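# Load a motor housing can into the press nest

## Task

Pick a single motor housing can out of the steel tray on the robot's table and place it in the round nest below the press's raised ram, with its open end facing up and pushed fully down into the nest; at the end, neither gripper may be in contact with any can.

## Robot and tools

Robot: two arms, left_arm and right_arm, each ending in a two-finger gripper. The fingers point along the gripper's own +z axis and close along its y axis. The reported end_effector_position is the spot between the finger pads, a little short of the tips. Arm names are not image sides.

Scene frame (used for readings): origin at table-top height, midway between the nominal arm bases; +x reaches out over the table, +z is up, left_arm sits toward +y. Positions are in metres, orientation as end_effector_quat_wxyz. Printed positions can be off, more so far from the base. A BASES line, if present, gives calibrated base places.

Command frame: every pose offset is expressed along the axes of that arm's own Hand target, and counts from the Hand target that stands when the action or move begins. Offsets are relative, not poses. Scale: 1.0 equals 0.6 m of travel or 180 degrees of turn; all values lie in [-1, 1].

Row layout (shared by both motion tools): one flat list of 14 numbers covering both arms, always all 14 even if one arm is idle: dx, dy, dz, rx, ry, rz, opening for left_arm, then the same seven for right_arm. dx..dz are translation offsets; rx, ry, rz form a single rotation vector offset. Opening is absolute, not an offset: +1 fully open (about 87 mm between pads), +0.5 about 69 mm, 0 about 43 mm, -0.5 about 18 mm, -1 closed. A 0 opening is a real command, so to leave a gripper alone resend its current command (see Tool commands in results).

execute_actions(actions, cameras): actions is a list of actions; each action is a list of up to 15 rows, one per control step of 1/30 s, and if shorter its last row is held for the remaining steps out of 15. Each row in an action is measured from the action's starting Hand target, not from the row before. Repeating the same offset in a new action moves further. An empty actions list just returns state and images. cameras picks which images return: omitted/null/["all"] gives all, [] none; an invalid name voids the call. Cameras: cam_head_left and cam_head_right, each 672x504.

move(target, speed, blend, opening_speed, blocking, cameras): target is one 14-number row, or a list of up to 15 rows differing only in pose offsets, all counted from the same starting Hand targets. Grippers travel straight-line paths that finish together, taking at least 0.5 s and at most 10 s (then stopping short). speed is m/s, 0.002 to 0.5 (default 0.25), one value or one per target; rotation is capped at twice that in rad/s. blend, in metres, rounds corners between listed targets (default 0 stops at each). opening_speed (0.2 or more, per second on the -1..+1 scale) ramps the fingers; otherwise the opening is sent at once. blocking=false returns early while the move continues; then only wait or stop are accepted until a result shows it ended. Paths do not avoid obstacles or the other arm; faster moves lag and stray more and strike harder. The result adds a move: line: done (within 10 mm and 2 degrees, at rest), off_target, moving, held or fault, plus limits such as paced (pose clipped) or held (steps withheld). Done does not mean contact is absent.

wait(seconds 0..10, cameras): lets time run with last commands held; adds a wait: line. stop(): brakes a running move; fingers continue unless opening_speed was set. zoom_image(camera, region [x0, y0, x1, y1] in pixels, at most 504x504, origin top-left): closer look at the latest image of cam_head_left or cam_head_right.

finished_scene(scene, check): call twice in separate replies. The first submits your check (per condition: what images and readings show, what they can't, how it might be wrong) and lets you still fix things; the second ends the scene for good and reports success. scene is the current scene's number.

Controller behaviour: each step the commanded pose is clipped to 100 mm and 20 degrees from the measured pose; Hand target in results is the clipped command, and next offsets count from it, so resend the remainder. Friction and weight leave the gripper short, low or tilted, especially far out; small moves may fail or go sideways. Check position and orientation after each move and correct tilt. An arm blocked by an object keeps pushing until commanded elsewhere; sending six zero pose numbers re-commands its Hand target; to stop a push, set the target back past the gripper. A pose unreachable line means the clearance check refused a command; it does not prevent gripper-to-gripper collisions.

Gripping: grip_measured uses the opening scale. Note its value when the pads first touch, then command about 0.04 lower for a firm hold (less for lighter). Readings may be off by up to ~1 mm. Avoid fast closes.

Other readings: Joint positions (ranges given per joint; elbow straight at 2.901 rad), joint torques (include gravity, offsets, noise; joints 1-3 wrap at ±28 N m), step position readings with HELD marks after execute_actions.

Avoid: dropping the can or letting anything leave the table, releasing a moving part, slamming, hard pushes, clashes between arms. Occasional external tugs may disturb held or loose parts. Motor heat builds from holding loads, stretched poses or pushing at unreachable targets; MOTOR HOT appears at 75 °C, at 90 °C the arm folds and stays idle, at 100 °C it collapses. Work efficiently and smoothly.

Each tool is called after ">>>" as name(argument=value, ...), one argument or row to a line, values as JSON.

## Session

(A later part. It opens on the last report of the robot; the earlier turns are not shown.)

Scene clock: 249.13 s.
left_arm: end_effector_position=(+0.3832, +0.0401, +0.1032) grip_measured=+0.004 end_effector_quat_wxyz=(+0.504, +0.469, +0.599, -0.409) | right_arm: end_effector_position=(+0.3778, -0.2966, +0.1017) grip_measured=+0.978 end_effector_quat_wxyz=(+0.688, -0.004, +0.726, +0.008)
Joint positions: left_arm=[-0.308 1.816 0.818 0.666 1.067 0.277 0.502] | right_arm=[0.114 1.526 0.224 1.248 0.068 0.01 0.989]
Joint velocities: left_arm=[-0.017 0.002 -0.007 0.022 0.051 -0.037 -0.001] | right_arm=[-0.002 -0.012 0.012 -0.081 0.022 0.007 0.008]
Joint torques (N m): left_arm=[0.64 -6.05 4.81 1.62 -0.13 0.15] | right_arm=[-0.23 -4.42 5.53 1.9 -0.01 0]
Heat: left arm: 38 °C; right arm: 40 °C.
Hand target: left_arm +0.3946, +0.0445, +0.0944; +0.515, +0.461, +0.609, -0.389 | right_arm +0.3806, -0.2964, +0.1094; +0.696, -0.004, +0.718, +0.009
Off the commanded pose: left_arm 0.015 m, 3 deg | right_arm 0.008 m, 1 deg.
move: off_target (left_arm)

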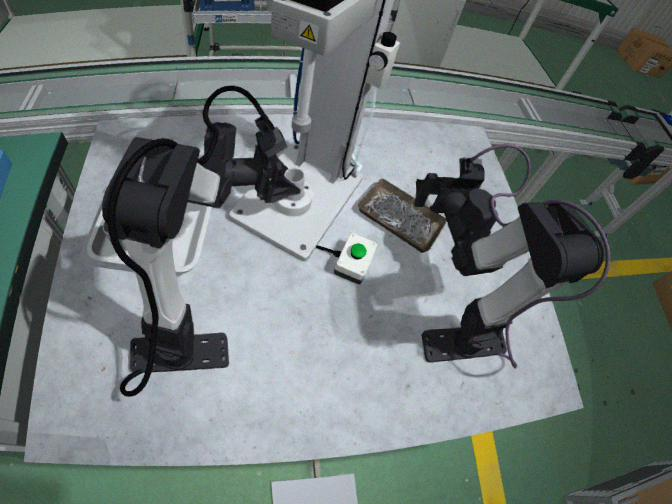

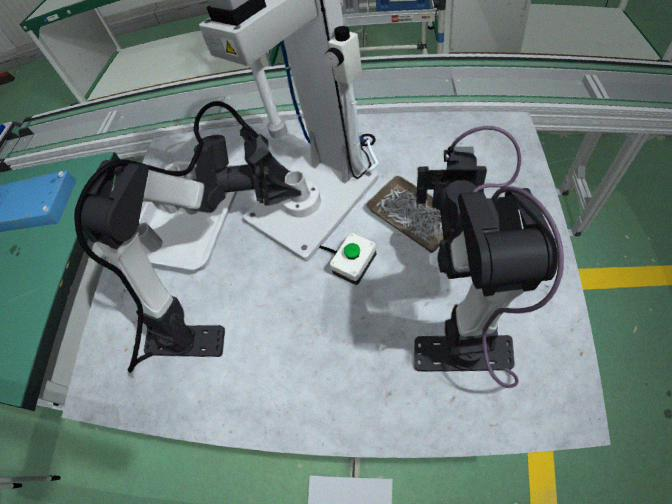

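>>> move(
  target=[0.012,0.010,0.0185,0,0,0,-0.4,0,0,0,0,0,0,1],
  speed=0.03,
  cameras=["cam_head_left","cam_head_right"],
)

>>> zoom_image(
  camera="cam_head_left",
  region=[265, 150, 325, 220],
)

>>> zoom_image(
  camera="cam_head_right",
  region=[270, 155, 330, 225],
)

Scene clock: 255.87 s.
left_arm: end_effector_position=(+0.3825, +0.0366, +0.1015) grip_measured=+0.004 end_effector_quat_wxyz=(+0.509, +0.478, +0.580, -0.420) | right_arm: end_effector_position=(+0.3778, -0.2966, +0.1017) grip_measured=+0.978 end_effector_quat_wxyz=(+0.688, -0.004, +0.726, +0.008)
Joint positions: left_arm=[-0.307 1.854 0.818 0.743 1.108 0.262 0.502] | right_arm=[0.114 1.526 0.224 1.248 0.068 0.01 0.989]
Joint velocities: left_arm=[0.012 -0.012 0.017 -0.007 0.007 -0.051 -0.004] | right_arm=[-0.022 0.002 0.002 -0.022 -0.051 0.051 -0.003]
Joint torques (N m): left_arm=[-0.47 -4.42 6.57 1.21 -0.62 0.25] | right_arm=[-0.23 -4.41 5.53 1.9 -0.01 0]
Heat: left arm: 38 °C; right arm: 40 °C.
Hand target: left_arm +0.4030, +0.0368, +0.0852; +0.515, +0.461, +0.609, -0.389 | right_arm +0.3806, -0.2964, +0.1094; +0.696, -0.004, +0.718, +0.009
Off the commanded pose: left_arm 0.026 m, 5 deg | right_arm 0.008 m, 1 deg.
move: off_target (left_arm)

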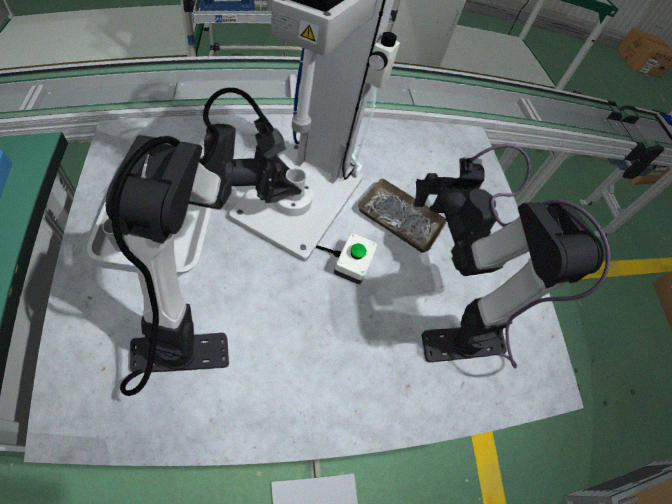

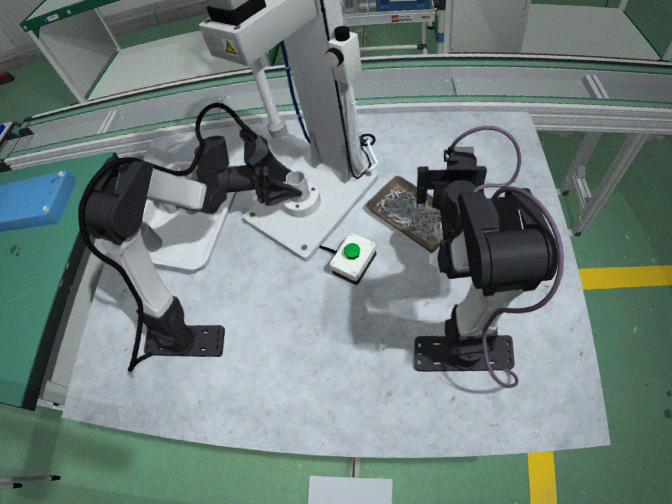

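Scaled by 7.200.

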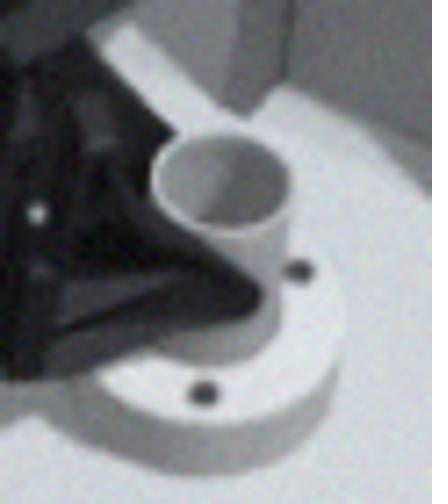

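Scaled by 7.200.

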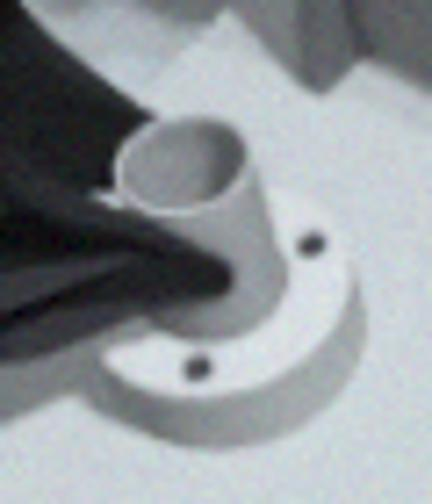

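>>> move(
  target=[-0.021,-0.023,-0.009,0,0,0,-0.4,0,0,0,0,0,0,1],
  speed=0.03,
  cameras=[],
)

>>> move(
  target=[0,0,0,0,0,0,0.08,0,0,0,0,0,0,1],
  opening_speed=0.3,
  cameras=["cam_head_left","cam_head_right"],
)

>>> zoom_image(
  camera="cam_head_left",
  region=[265, 150, 325, 220],
)

>>> zoom_image(
  camera="cam_head_right",
  region=[270, 155, 330, 225],
)

Scene clock: 261.97 s.
left_arm: end_effector_position=(+0.3823, +0.0363, +0.1025) grip_measured=+0.004 end_effector_quat_wxyz=(+0.511, +0.475, +0.584, -0.415) | right_arm: end_effector_position=(+0.3778, -0.2966, +0.1017) grip_measured=+0.978 end_effector_quat_wxyz=(+0.688, -0.004, +0.726, +0.008)
Joint positions: left_arm=[-0.312 1.841 0.81 0.738 1.088 0.262 0.502] | right_arm=[0.114 1.526 0.224 1.248 0.068 0.01 0.989]
Joint velocities: left_arm=[-0.022 -0.012 0.002 -0.022 -0.051 -0.007 -0.001] | right_arm=[-0.012 -0.007 -0.007 -0.066 0.007 -0.022 0.003]
Joint torques (N m): left_arm=[-1.42 -10.24 4.19 1.09 -0.54 0.05] | right_arm=[-0.23 -4.41 5.53 1.9 -0.01 0]
Heat: left arm: 39 °C; right arm: 40 °C.
Hand target: left_arm +0.3889, +0.0359, +0.0991; +0.515, +0.461, +0.609, -0.389 | right_arm +0.3806, -0.2964, +0.1094; +0.696, -0.004, +0.718, +0.009
Off the commanded pose: left_arm 0.008 m, 4 deg | right_arm 0.008 m, 1 deg.
move: off_target (left_arm)
No camera images: "cameras" was empty.

Scene clock: 263.93 s.
left_arm: end_effector_position=(+0.3868, +0.0349, +0.0967) grip_measured=+0.080 end_effector_quat_wxyz=(+0.510, +0.465, +0.603, -0.400) | right_arm: end_effector_position=(+0.3778, -0.2966, +0.1017) grip_measured=+0.978 end_effector_quat_wxyz=(+0.688, -0.004, +0.726, +0.008)
Joint positions: left_arm=[-0.326 1.841 0.81 0.717 1.026 0.262 0.54] | right_arm=[0.114 1.526 0.224 1.248 0.068 0.01 0.989]
Joint velocities: left_arm=[0.002 -0.012 0.007 -0.037 0.037 -0.007 -0.001] | right_arm=[0.002 -0.017 0.022 -0.007 0.007 -0.022 0.008]
Joint torques (N m): left_arm=[-0.36 -10.33 4.38 1.28 0.02 0.06] | right_arm=[-0.23 -4.41 5.53 1.9 -0.01 0]
Heat: left arm: 38 °C; right arm: 40 °C.
Hand target: left_arm +0.3889, +0.0358, +0.0991; +0.515, +0.461, +0.609, -0.389 | right_arm +0.3806, -0.2964, +0.1094; +0.696, -0.004, +0.718, +0.009
Off the commanded pose: left_arm 0.003 m, 2 deg | right_arm 0.008 m, 1 deg.
move: done

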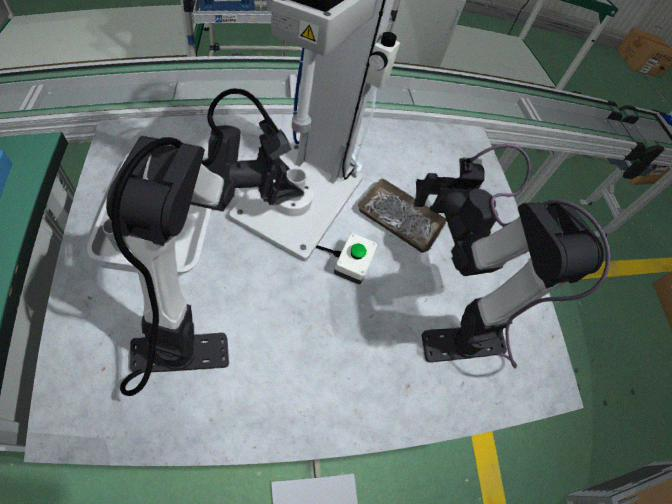

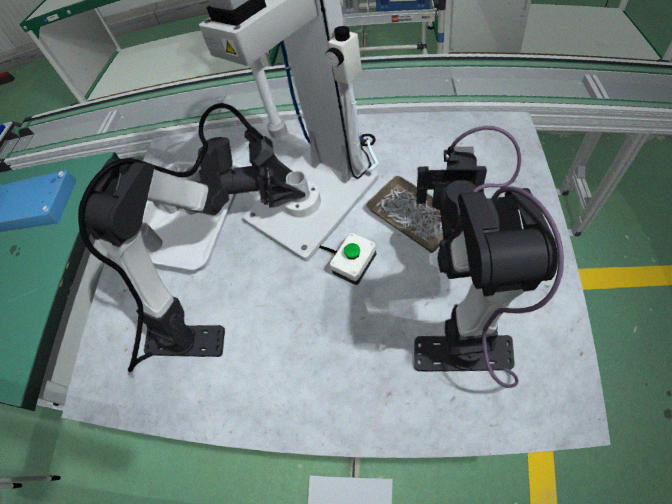

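Scaled by 7.200.

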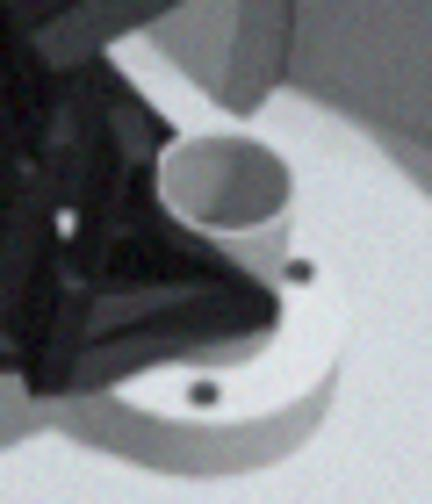

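Scaled by 7.200.

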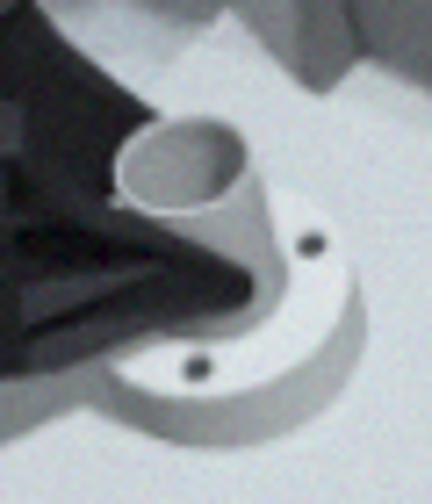

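>>> move(
  target=[0,0,0,0,0,0,0.5,0,0,0,0,0,0,1],
  opening_speed=0.4,
  cameras=[],
)

>>> move(
  target=[0,0,-0.18,0,0,0,0.6,0,0,0,0,0,0,1],
  speed=0.1,
  cameras=["cam_head_left","cam_head_right"],
)

>>> zoom_image(
  camera="cam_head_left",
  region=[265, 150, 325, 220],
)

>>> zoom_image(
  camera="cam_head_right",
  region=[270, 155, 330, 225],
)

Scene clock: 273.80 s.
left_arm: end_effector_position=(+0.3901, +0.0362, +0.0956) grip_measured=+0.500 end_effector_quat_wxyz=(+0.513, +0.460, +0.609, -0.393) | right_arm: end_effector_position=(+0.3778, -0.2966, +0.1017) grip_measured=+0.978 end_effector_quat_wxyz=(+0.688, -0.004, +0.726, +0.008)
Joint positions: left_arm=[-0.326 1.841 0.81 0.716 1.005 0.262 0.75] | right_arm=[0.114 1.526 0.224 1.248 0.068 0.01 0.989]
Joint velocities: left_arm=[-0.002 -0.002 -0.007 0.022 0.037 0.022 0.001] | right_arm=[-0.002 0.002 -0.017 -0.081 0.007 -0.051 -0.003]
Joint torques (N m): left_arm=[-0.38 -10.37 4.55 1.28 0.17 0.08] | right_arm=[-0.23 -4.42 5.53 1.9 -0.01 -0.01]
Heat: left arm: 38 °C; right arm: 40 °C.
Hand target: left_arm +0.3889, +0.0358, +0.0991; +0.515, +0.461, +0.609, -0.389 | right_arm +0.3806, -0.2964, +0.1094; +0.696, -0.004, +0.718, +0.009
Off the commanded pose: left_arm 0.004 m, 0 deg | right_arm 0.008 m, 1 deg.
move: done
No camera images: "cameras" was empty.

Scene clock: 275.97 s.
left_arm: end_effector_position=(+0.3549, +0.1385, +0.1014) grip_measured=+0.600 end_effector_quat_wxyz=(+0.498, +0.452, +0.626, -0.394) | right_arm: end_effector_position=(+0.3778, -0.2966, +0.1017) grip_measured=+0.978 end_effector_quat_wxyz=(+0.688, -0.004, +0.726, +0.008)
Joint positions: left_arm=[-0.021 1.627 0.727 0.22 1.26 0.612 0.8] | right_arm=[0.114 1.526 0.224 1.248 0.068 0.01 0.989]
Joint velocities: left_arm=[0.027 -0.012 -0.002 0.022 0.022 0.007 0.002] | right_arm=[0.007 0.002 0.002 -0.007 0.007 0.066 -0.003]
Joint torques (N m): left_arm=[0.4 -9.62 7.08 0.97 0.56 0.17] | right_arm=[-0.23 -4.42 5.53 1.9 -0.01 -0.01]
Heat: left arm: 38 °C; right arm: 40 °C.
Hand target: left_arm +0.3603, +0.1393, +0.1174; +0.513, +0.464, +0.611, -0.385 | right_arm +0.3806, -0.2964, +0.1094; +0.696, -0.004, +0.718, +0.009
Off the commanded pose: left_arm 0.016 m, 3 deg | right_arm 0.008 m, 1 deg.
move: off_target (left_arm)

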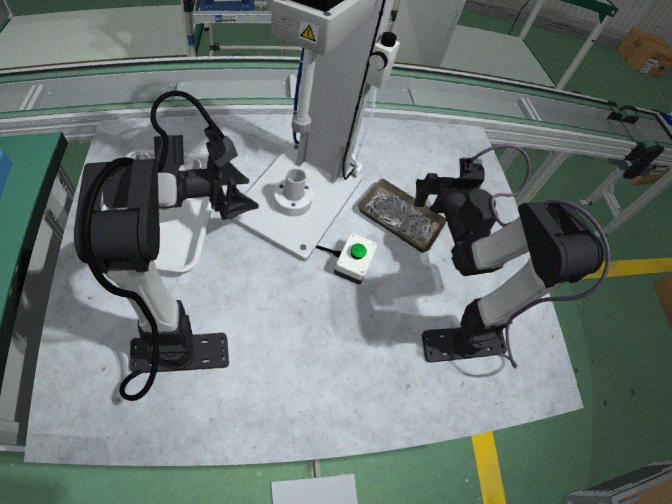

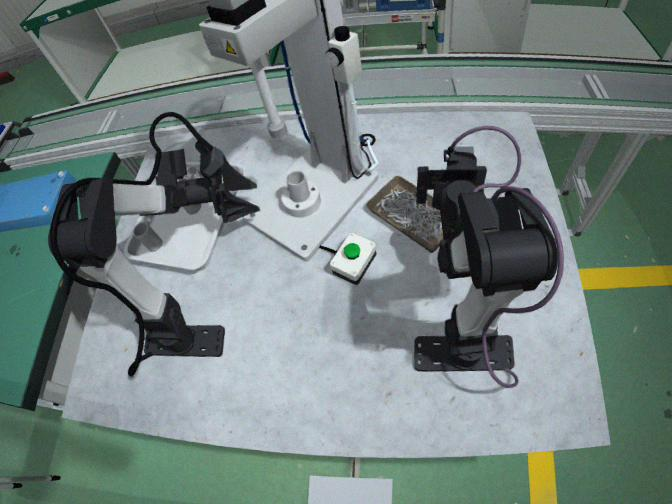

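Scaled by 7.200.

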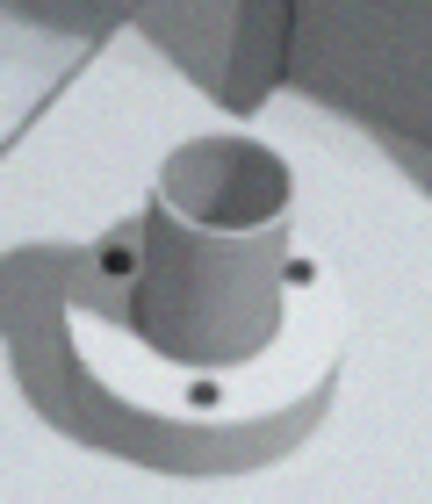

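Scaled by 7.200.

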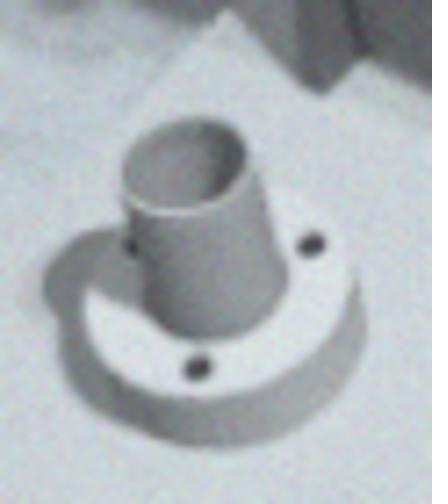

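>>> move(
  target=[
    [-0.082,0,-0.014,0,0,0,-0.1,0,0,0,0,0,0,1],
    [-0.113,-0.006,0.161,0,0,0,-0.1,0,0,0,0,0,0,1],
  ],
  speed=0.07,
  cameras=["cam_head_left","cam_head_right"],
)

>>> zoom_image(
  camera="cam_head_left",
  region=[255, 130, 335, 220],
)

>>> zoom_image(
  camera="cam_head_right",
  region=[260, 135, 340, 225],
)

Scene clock: 289.70 s.
left_arm: end_effector_position=(+0.3772, +0.0380, +0.1603) grip_measured=-0.100 end_effector_quat_wxyz=(+0.504, +0.460, +0.615, -0.394) | right_arm: end_effector_position=(+0.3778, -0.2966, +0.1017) grip_measured=+0.978 end_effector_quat_wxyz=(+0.688, -0.004, +0.726, +0.008)
Joint positions: left_arm=[-0.332 1.629 0.896 0.391 0.999 0.27 0.45] | right_arm=[0.114 1.526 0.224 1.248 0.068 0.01 0.989]
Joint velocities: left_arm=[-0.002 -0.012 0.017 -0.007 -0.037 0.022 -0.001] | right_arm=[0.002 0.007 0.002 0.022 -0.007 0.037 -0.018]
Joint torques (N m): left_arm=[-0.46 -6.38 8.24 1.53 0.2 -0.05] | right_arm=[-0.21 -4.42 5.53 1.9 -0.01 0]
Heat: left arm: 39 °C; right arm: 40 °C.
Hand target: left_arm +0.3860, +0.0341, +0.1685; +0.515, +0.461, +0.609, -0.389 | right_arm +0.3806, -0.2964, +0.1094; +0.696, -0.004, +0.718, +0.009
Off the commanded pose: left_arm 0.011 m, 2 deg | right_arm 0.008 m, 1 deg.
move: off_target (left_arm)

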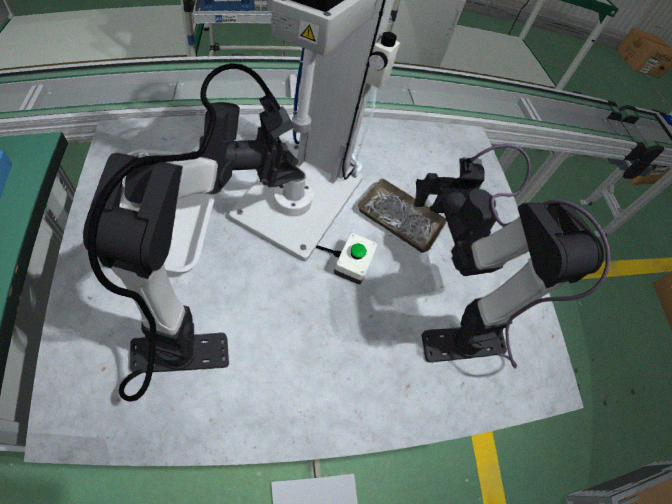

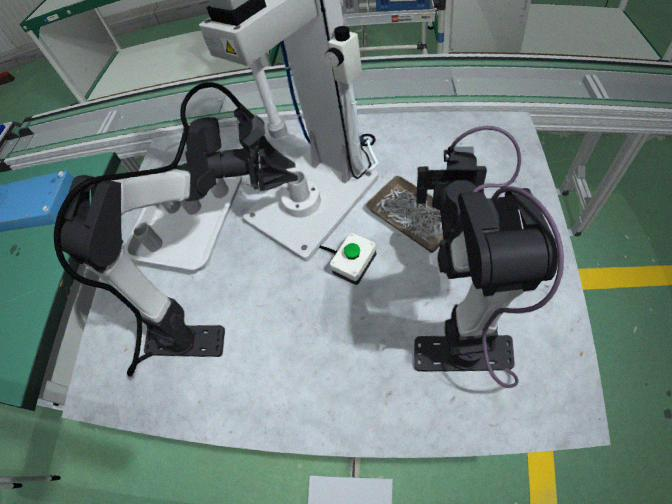

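Scaled by 5.600.

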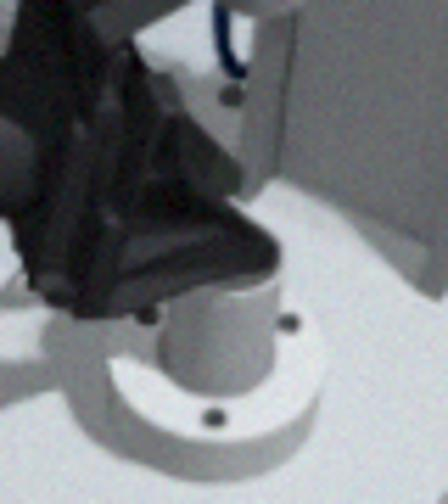

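Scaled by 5.600.

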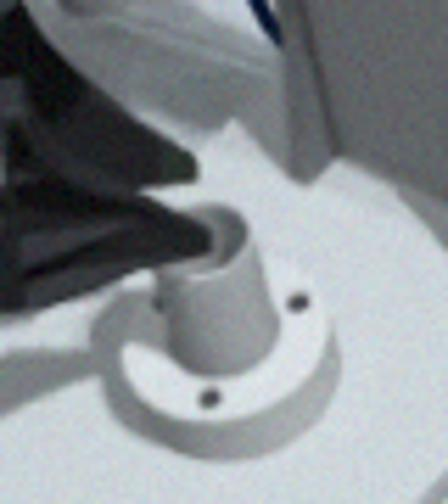

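>>> move(
  target=[0.036,0.020,0.0095,0,0,0,-0.1,0,0,0,0,0,0,1],
  speed=0.03,
  cameras=["cam_head_left","cam_head_right"],
)

>>> zoom_image(
  camera="cam_head_left",
  region=[255, 130, 335, 220],
)

>>> zoom_image(
  camera="cam_head_right",
  region=[260, 135, 340, 225],
)

Scene clock: 303.53 s.
left_arm: end_effector_position=(+0.3885, +0.0358, +0.1387) grip_measured=-0.100 end_effector_quat_wxyz=(+0.503, +0.459, +0.617, -0.394) | right_arm: end_effector_position=(+0.3778, -0.2966, +0.1017) grip_measured=+0.978 end_effector_quat_wxyz=(+0.688, -0.004, +0.726, +0.008)
Joint positions: left_arm=[-0.33 1.714 0.896 0.473 0.999 0.269 0.45] | right_arm=[0.114 1.526 0.224 1.248 0.068 0.01 0.989]
Joint velocities: left_arm=[-0.027 0.027 0.007 0.022 -0.066 0.037 -0.009] | right_arm=[-0.002 0.007 -0.012 -0.037 0.051 -0.066 -0.008]
Joint torques (N m): left_arm=[0.7 -7.01 7.79 1.54 0.31 0.02] | right_arm=[-0.23 -4.41 5.53 1.9 -0.01 0]
Heat: left arm: 41 °C; right arm: 40 °C.
Hand target: left_arm +0.3980, +0.0358, +0.1457; +0.515, +0.461, +0.609, -0.389 | right_arm +0.3806, -0.2964, +0.1094; +0.696, -0.004, +0.718, +0.009
Off the commanded pose: left_arm 0.012 m, 2 deg | right_arm 0.008 m, 1 deg.
move: off_target (left_arm)

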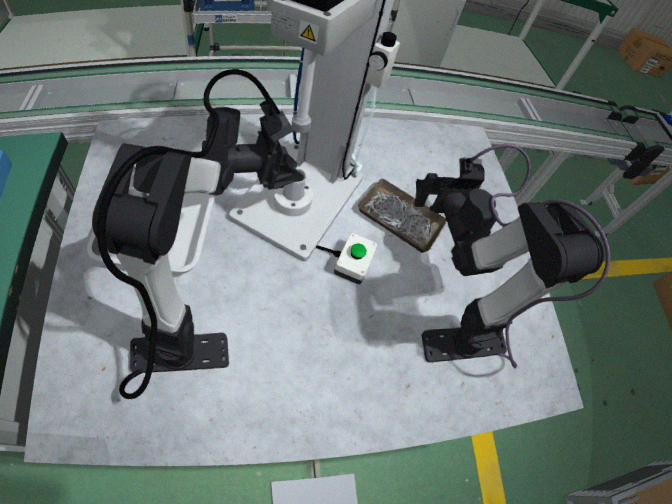

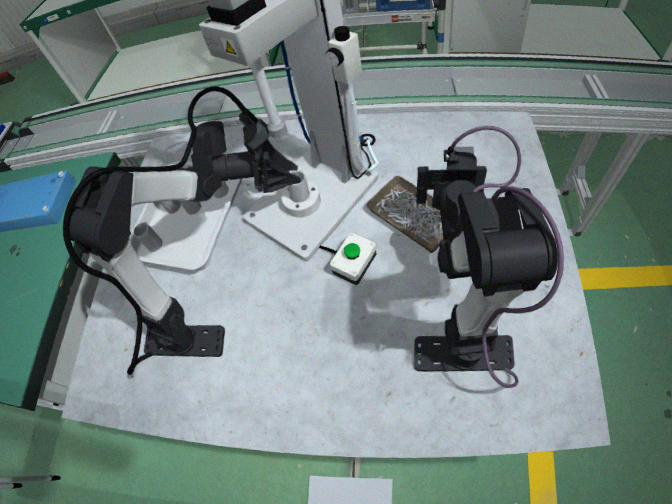

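Scaled by 5.600.

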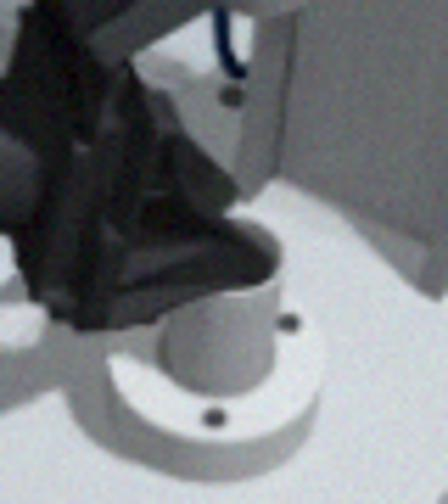

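Scaled by 5.600.

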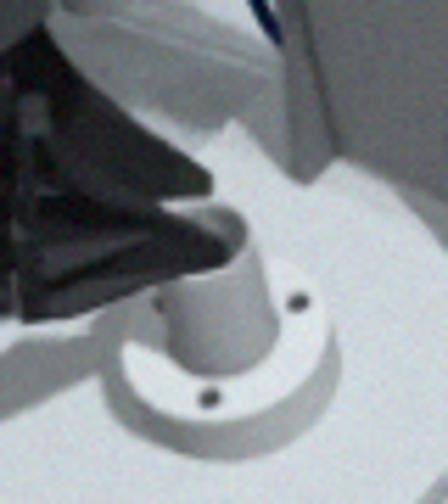

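>>> move(
  target=[0.041,-0.0016,0.007,0,0,0,-0.1,0,0,0,0,0,0,1],
  speed=0.02,
  cameras=["cam_head_left","cam_head_right"],
)

>>> zoom_image(
  camera="cam_head_left",
  region=[255, 130, 335, 220],
)

>>> zoom_image(
  camera="cam_head_right",
  region=[260, 135, 340, 225],
)

Scene clock: 309.20 s.
left_arm: end_effector_position=(+0.3974, +0.0324, +0.1364) grip_measured=-0.100 end_effector_quat_wxyz=(+0.527, +0.469, +0.593, -0.387) | right_arm: end_effector_position=(+0.3778, -0.2966, +0.1017) grip_measured=+0.978 end_effector_quat_wxyz=(+0.688, -0.004, +0.726, +0.008)
Joint positions: left_arm=[-0.33 1.762 0.886 0.602 1.008 0.269 0.45] | right_arm=[0.114 1.526 0.224 1.248 0.068 0.01 0.989]
Joint velocities: left_arm=[0.002 0.022 0.012 -0.037 -0.007 -0.066 0.006] | right_arm=[-0.007 -0.007 0.002 0.007 0.022 -0.022 -0.018]
Joint torques (N m): left_arm=[0.49 -6.2 4.23 1.35 0.18 0.02] | right_arm=[-0.23 -4.41 5.53 1.9 -0.01 0]
Heat: left arm: 41 °C; right arm: 40 °C.
Hand target: left_arm +0.3968, +0.0356, +0.1205; +0.515, +0.461, +0.609, -0.389 | right_arm +0.3806, -0.2964, +0.1094; +0.696, -0.004, +0.718, +0.009
Off the commanded pose: left_arm 0.016 m, 3 deg | right_arm 0.008 m, 1 deg.
move: off_target (left_arm)

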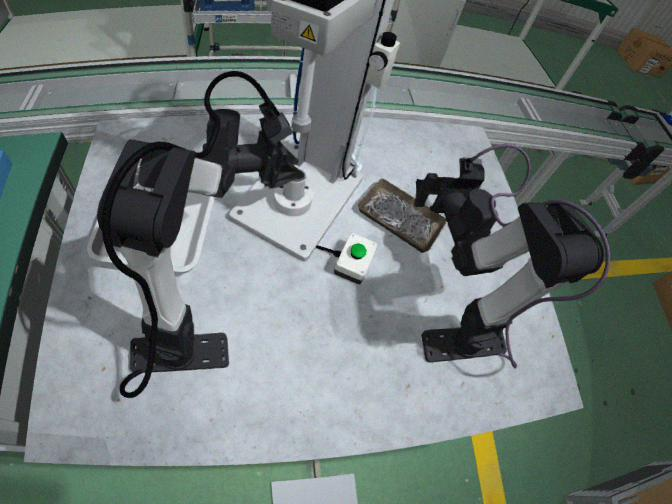

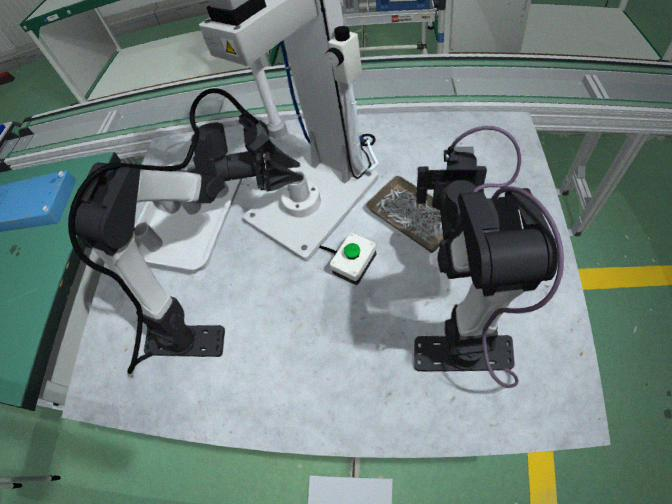

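Scaled by 5.600.

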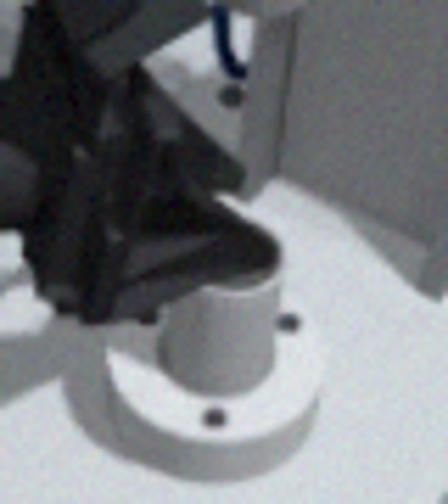

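Scaled by 5.600.

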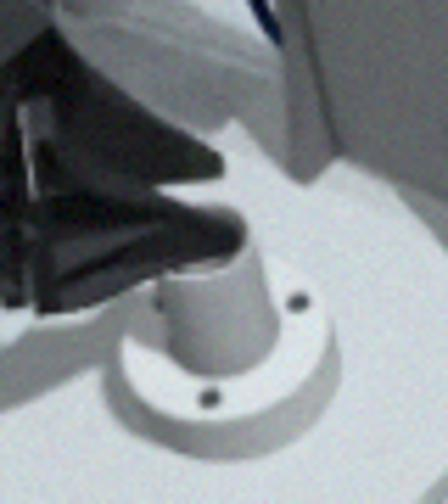

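>>> move(
  target=[0.05,-0.0016,0.008,0,0,0,-0.1,0,0,0,0,0,0,1],
  speed=0.03,
  cameras=["cam_head_left","cam_head_right"],
)

>>> zoom_image(
  camera="cam_head_left",
  region=[255, 130, 335, 220],
)

>>> zoom_image(
  camera="cam_head_right",
  region=[260, 135, 340, 225],
)

Scene clock: 320.23 s.
left_arm: end_effector_position=(+0.3962, +0.0310, +0.1311) grip_measured=-0.100 end_effector_quat_wxyz=(+0.549, +0.480, +0.561, -0.391) | right_arm: end_effector_position=(+0.3778, -0.2966, +0.1017) grip_measured=+0.978 end_effector_quat_wxyz=(+0.688, -0.004, +0.726, +0.008)
Joint positions: left_arm=[-0.324 1.81 0.841 0.783 1.048 0.25 0.45] | right_arm=[0.114 1.526 0.224 1.248 0.068 0.01 0.989]
Joint velocities: left_arm=[-0.012 -0.007 -0.002 -0.095 -0.007 -0.037 0.006] | right_arm=[0.002 0.007 0.012 0.007 -0.007 -0.051 -0.018]
Joint torques (N m): left_arm=[0.09 -3.89 2.74 0.85 -0.18 0.29] | right_arm=[-0.23 -4.41 5.53 1.9 -0.01 0]
Heat: left arm: 40 °C; right arm: 40 °C.
Hand target: left_arm +0.3956, +0.0360, +0.0900; +0.515, +0.461, +0.609, -0.389 | right_arm +0.3806, -0.2964, +0.1094; +0.696, -0.004, +0.718, +0.009
Off the commanded pose: left_arm 0.041 m, 7 deg | right_arm 0.008 m, 1 deg.
move: off_target (left_arm)

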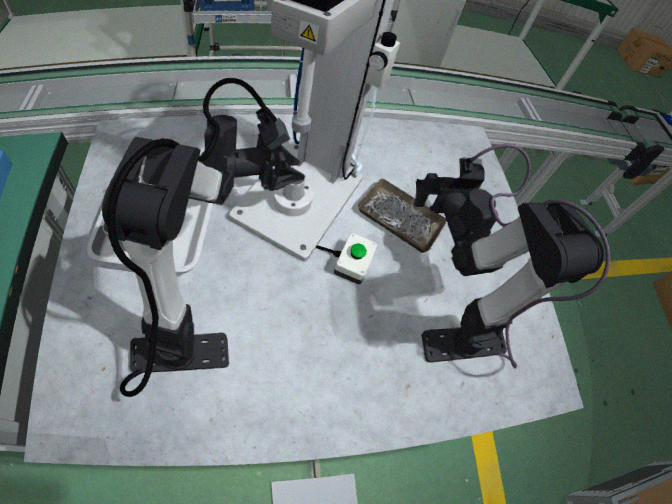

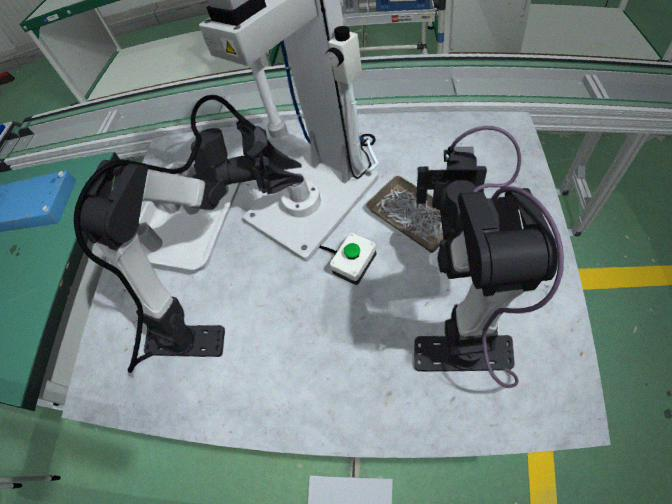

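Scaled by 5.600.

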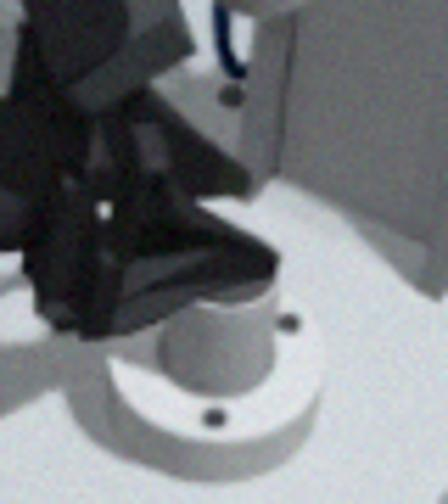

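Scaled by 5.600.

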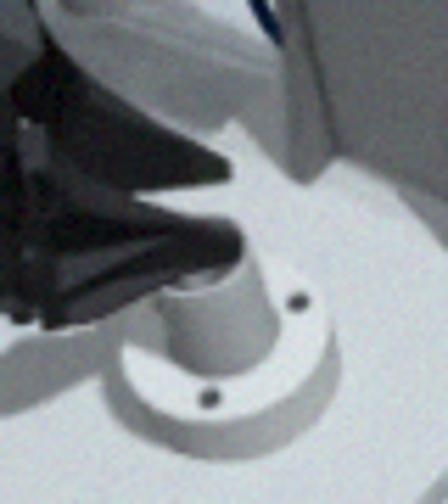

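>>> move(
  target=[
    [-0.09,0,-0.01,0,0,0,-0.1,0,0,0,0,0,0,1],
    [-0.11,0,-0.18,0,0,0,-0.1,0,0,0,0,0,0,1],
  ],
  speed=0.07,
  cameras=["cam_head_left","cam_head_right"],
)

>>> zoom_image(
  camera="cam_head_left",
  region=[265, 150, 325, 220],
)

>>> zoom_image(
  camera="cam_head_right",
  region=[270, 155, 330, 225],
)

Scene clock: 327.73 s.
left_arm: end_effector_position=(+0.3674, +0.1265, +0.1568) grip_measured=-0.100 end_effector_quat_wxyz=(+0.498, +0.452, +0.626, -0.395) | right_arm: end_effector_position=(+0.3778, -0.2966, +0.1017) grip_measured=+0.978 end_effector_quat_wxyz=(+0.688, -0.004, +0.726, +0.008)
Joint positions: left_arm=[-0.062 1.547 0.883 0.055 1.229 0.538 0.45] | right_arm=[0.114 1.526 0.224 1.248 0.068 0.01 0.989]
Joint velocities: left_arm=[0.012 0.007 -0.002 -0.081 0.037 -0.022 0.009] | right_arm=[0.012 -0.017 -0.007 -0.022 0.037 0.066 -0.003]
Joint torques (N m): left_arm=[0.46 -9.5 7.77 1.03 0.52 0.21] | right_arm=[-0.21 -4.42 5.53 1.9 -0.01 0]
Heat: left arm: 39 °C; right arm: 40 °C.
Hand target: left_arm +0.3702, +0.1276, +0.1739; +0.514, +0.463, +0.611, -0.385 | right_arm +0.3806, -0.2964, +0.1094; +0.696, -0.004, +0.718, +0.009
Off the commanded pose: left_arm 0.017 m, 3 deg | right_arm 0.008 m, 1 deg.
move: off_target (left_arm)

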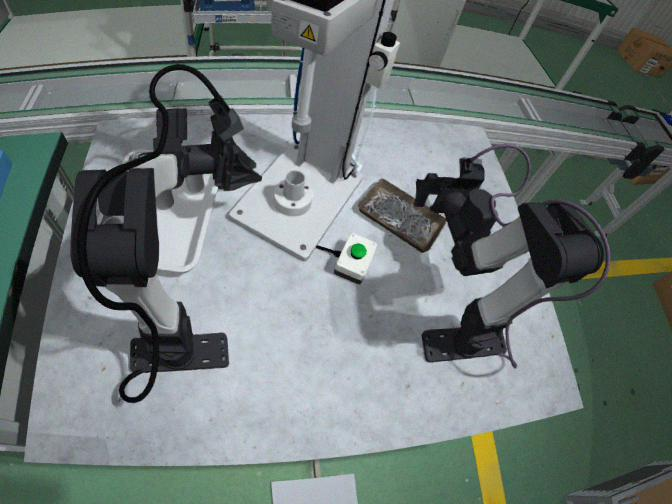

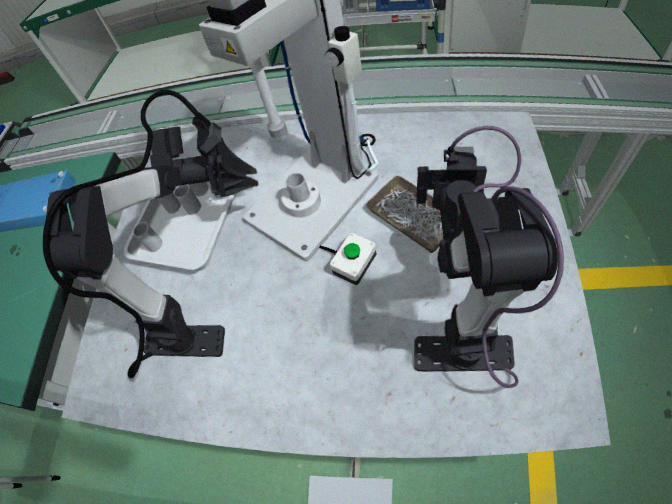

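Scaled by 7.200.

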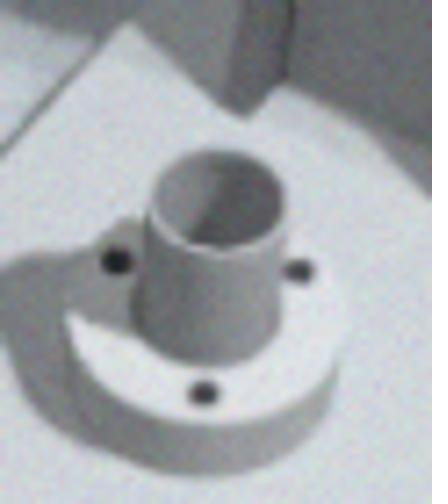

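Scaled by 7.200.

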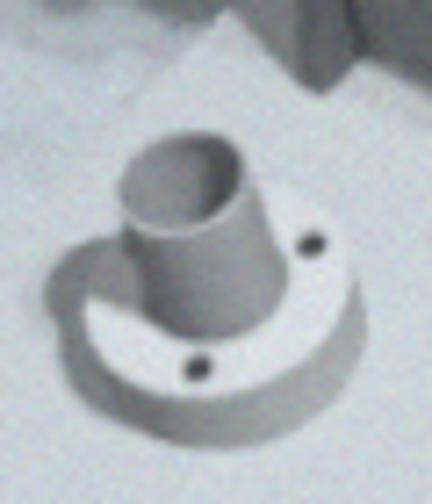

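>>> move(
  target=[-0.024,-0.0075,0.183,0,0,0,-1,0,0,0,0,0,0,1],
  speed=0.07,
  cameras=["cam_head_left","cam_head_right"],
)

>>> zoom_image(
  camera="cam_head_left",
  region=[255, 130, 335, 220],
)

>>> zoom_image(
  camera="cam_head_right",
  region=[260, 135, 340, 225],
)

Scene clock: 336.10 s.
left_arm: end_effector_position=(+0.3883, +0.0247, +0.1660) grip_measured=-1.000 end_effector_quat_wxyz=(+0.510, +0.464, +0.608, -0.394) | right_arm: end_effector_position=(+0.3778, -0.2966, +0.1017) grip_measured=+0.978 end_effector_quat_wxyz=(+0.688, -0.004, +0.726, +0.008)
Joint positions: left_arm=[-0.358 1.675 0.954 0.41 0.983 0.255 0] | right_arm=[0.114 1.526 0.224 1.248 0.068 0.01 0.989]
Joint velocities: left_arm=[-0.012 -0.007 -0.007 -0.007 -0.081 -0.007 0] | right_arm=[-0.027 -0.002 0.007 -0.051 0.007 -0.037 0.008]
Joint torques (N m): left_arm=[-0.96 -6.52 7.97 1.47 0.04 -0.14] | right_arm=[-0.23 -4.42 5.53 1.9 -0.01 -0.01]
Heat: left arm: 39 °C; right arm: 40 °C.
Hand target: left_arm +0.3961, +0.0193, +0.1696; +0.515, +0.460, +0.609, -0.390 | right_arm +0.3806, -0.2964, +0.1094; +0.696, -0.004, +0.718, +0.009
Off the commanded pose: left_arm 0.010 m, 1 deg | right_arm 0.008 m, 1 deg.
move: done

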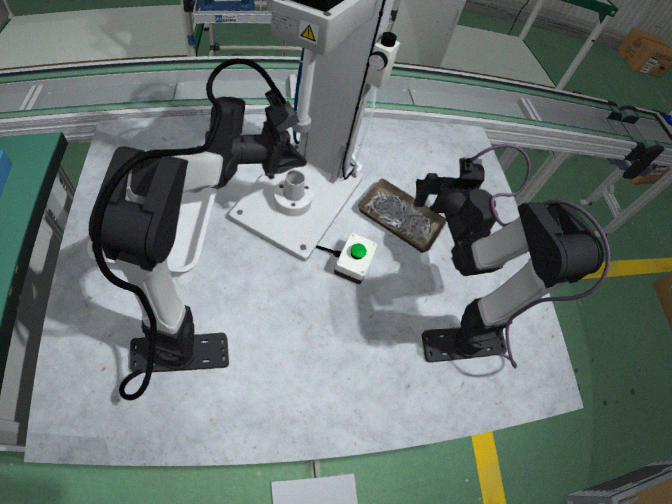

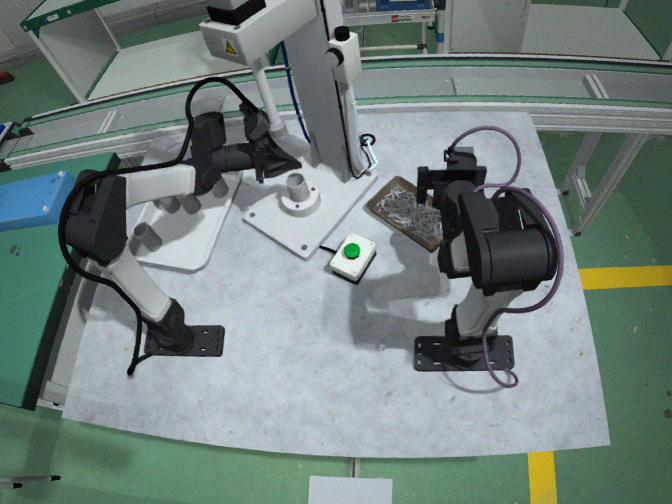

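Scaled by 5.600.

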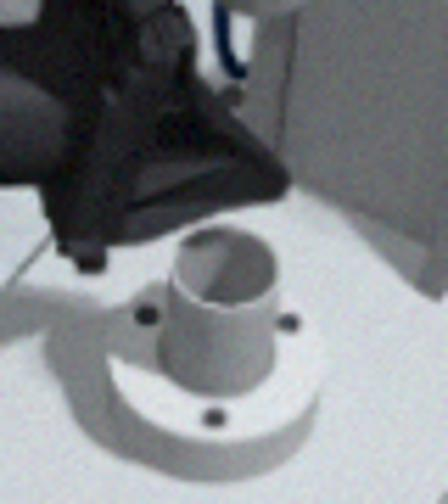

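Scaled by 5.600.

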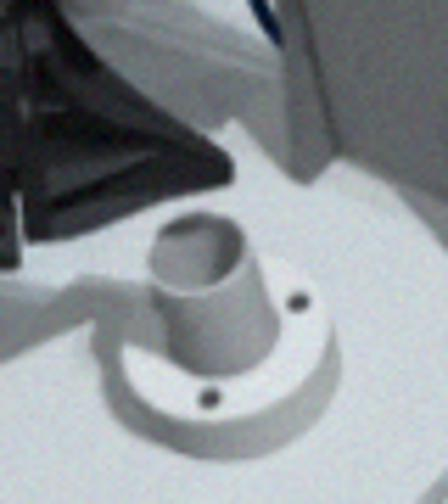

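>>> move(
  target=[0.064,-0.003,0.02,0,0,0,-1,0,0,0,0,0,0,1],
  speed=0.03,
  cameras=["cam_head_left","cam_head_right"],
)

>>> zoom_image(
  camera="cam_head_left",
  region=[255, 130, 335, 220],
)

>>> zoom_image(
  camera="cam_head_right",
  region=[260, 135, 340, 225],
)

Scene clock: 343.27 s.
left_arm: end_effector_position=(+0.4046, +0.0182, +0.1691) grip_measured=-1.000 end_effector_quat_wxyz=(+0.558, +0.469, +0.570, -0.378) | right_arm: end_effector_position=(+0.3778, -0.2966, +0.1017) grip_measured=+0.978 end_effector_quat_wxyz=(+0.688, -0.004, +0.726, +0.008)
Joint positions: left_arm=[-0.363 1.736 0.927 0.649 0.968 0.226 0] | right_arm=[0.114 1.526 0.224 1.248 0.068 0.01 0.989]
Joint velocities: left_arm=[-0.012 0.007 -0.007 -0.037 -0.022 -0.066 0] | right_arm=[-0.007 -0.007 0.012 -0.037 0.022 -0.081 0.008]
Joint torques (N m): left_arm=[-1.84 -4.81 3.15 0.8 -0.03 0.17] | right_arm=[-0.21 -4.42 5.53 1.9 -0.01 -0.01]
Heat: left arm: 40 °C; right arm: 40 °C.
Hand target: left_arm +0.3955, +0.0139, +0.1296; +0.515, +0.460, +0.609, -0.390 | right_arm +0.3806, -0.2964, +0.1094; +0.696, -0.004, +0.718, +0.009
Off the commanded pose: left_arm 0.041 m, 7 deg | right_arm 0.008 m, 1 deg.
move: off_target (left_arm)

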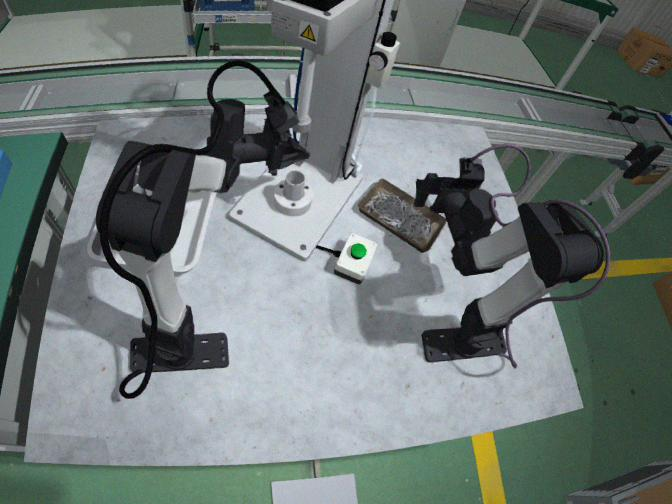

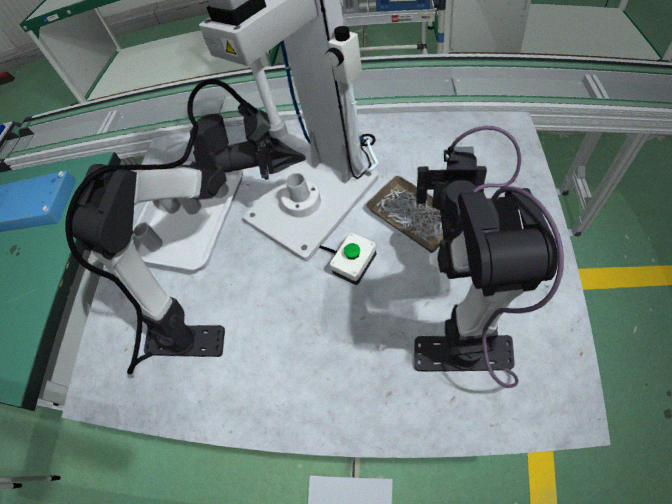

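Scaled by 5.600.

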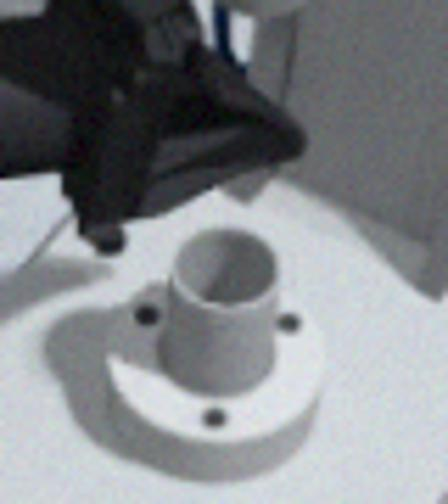

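Scaled by 5.600.

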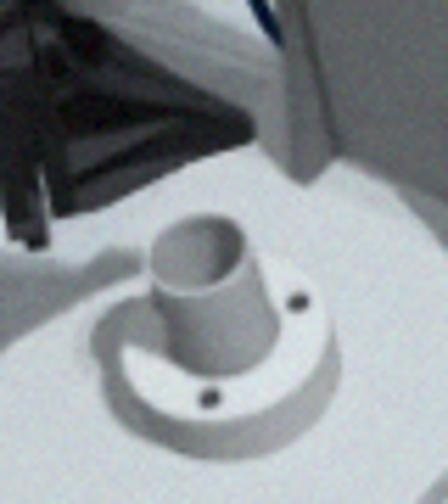

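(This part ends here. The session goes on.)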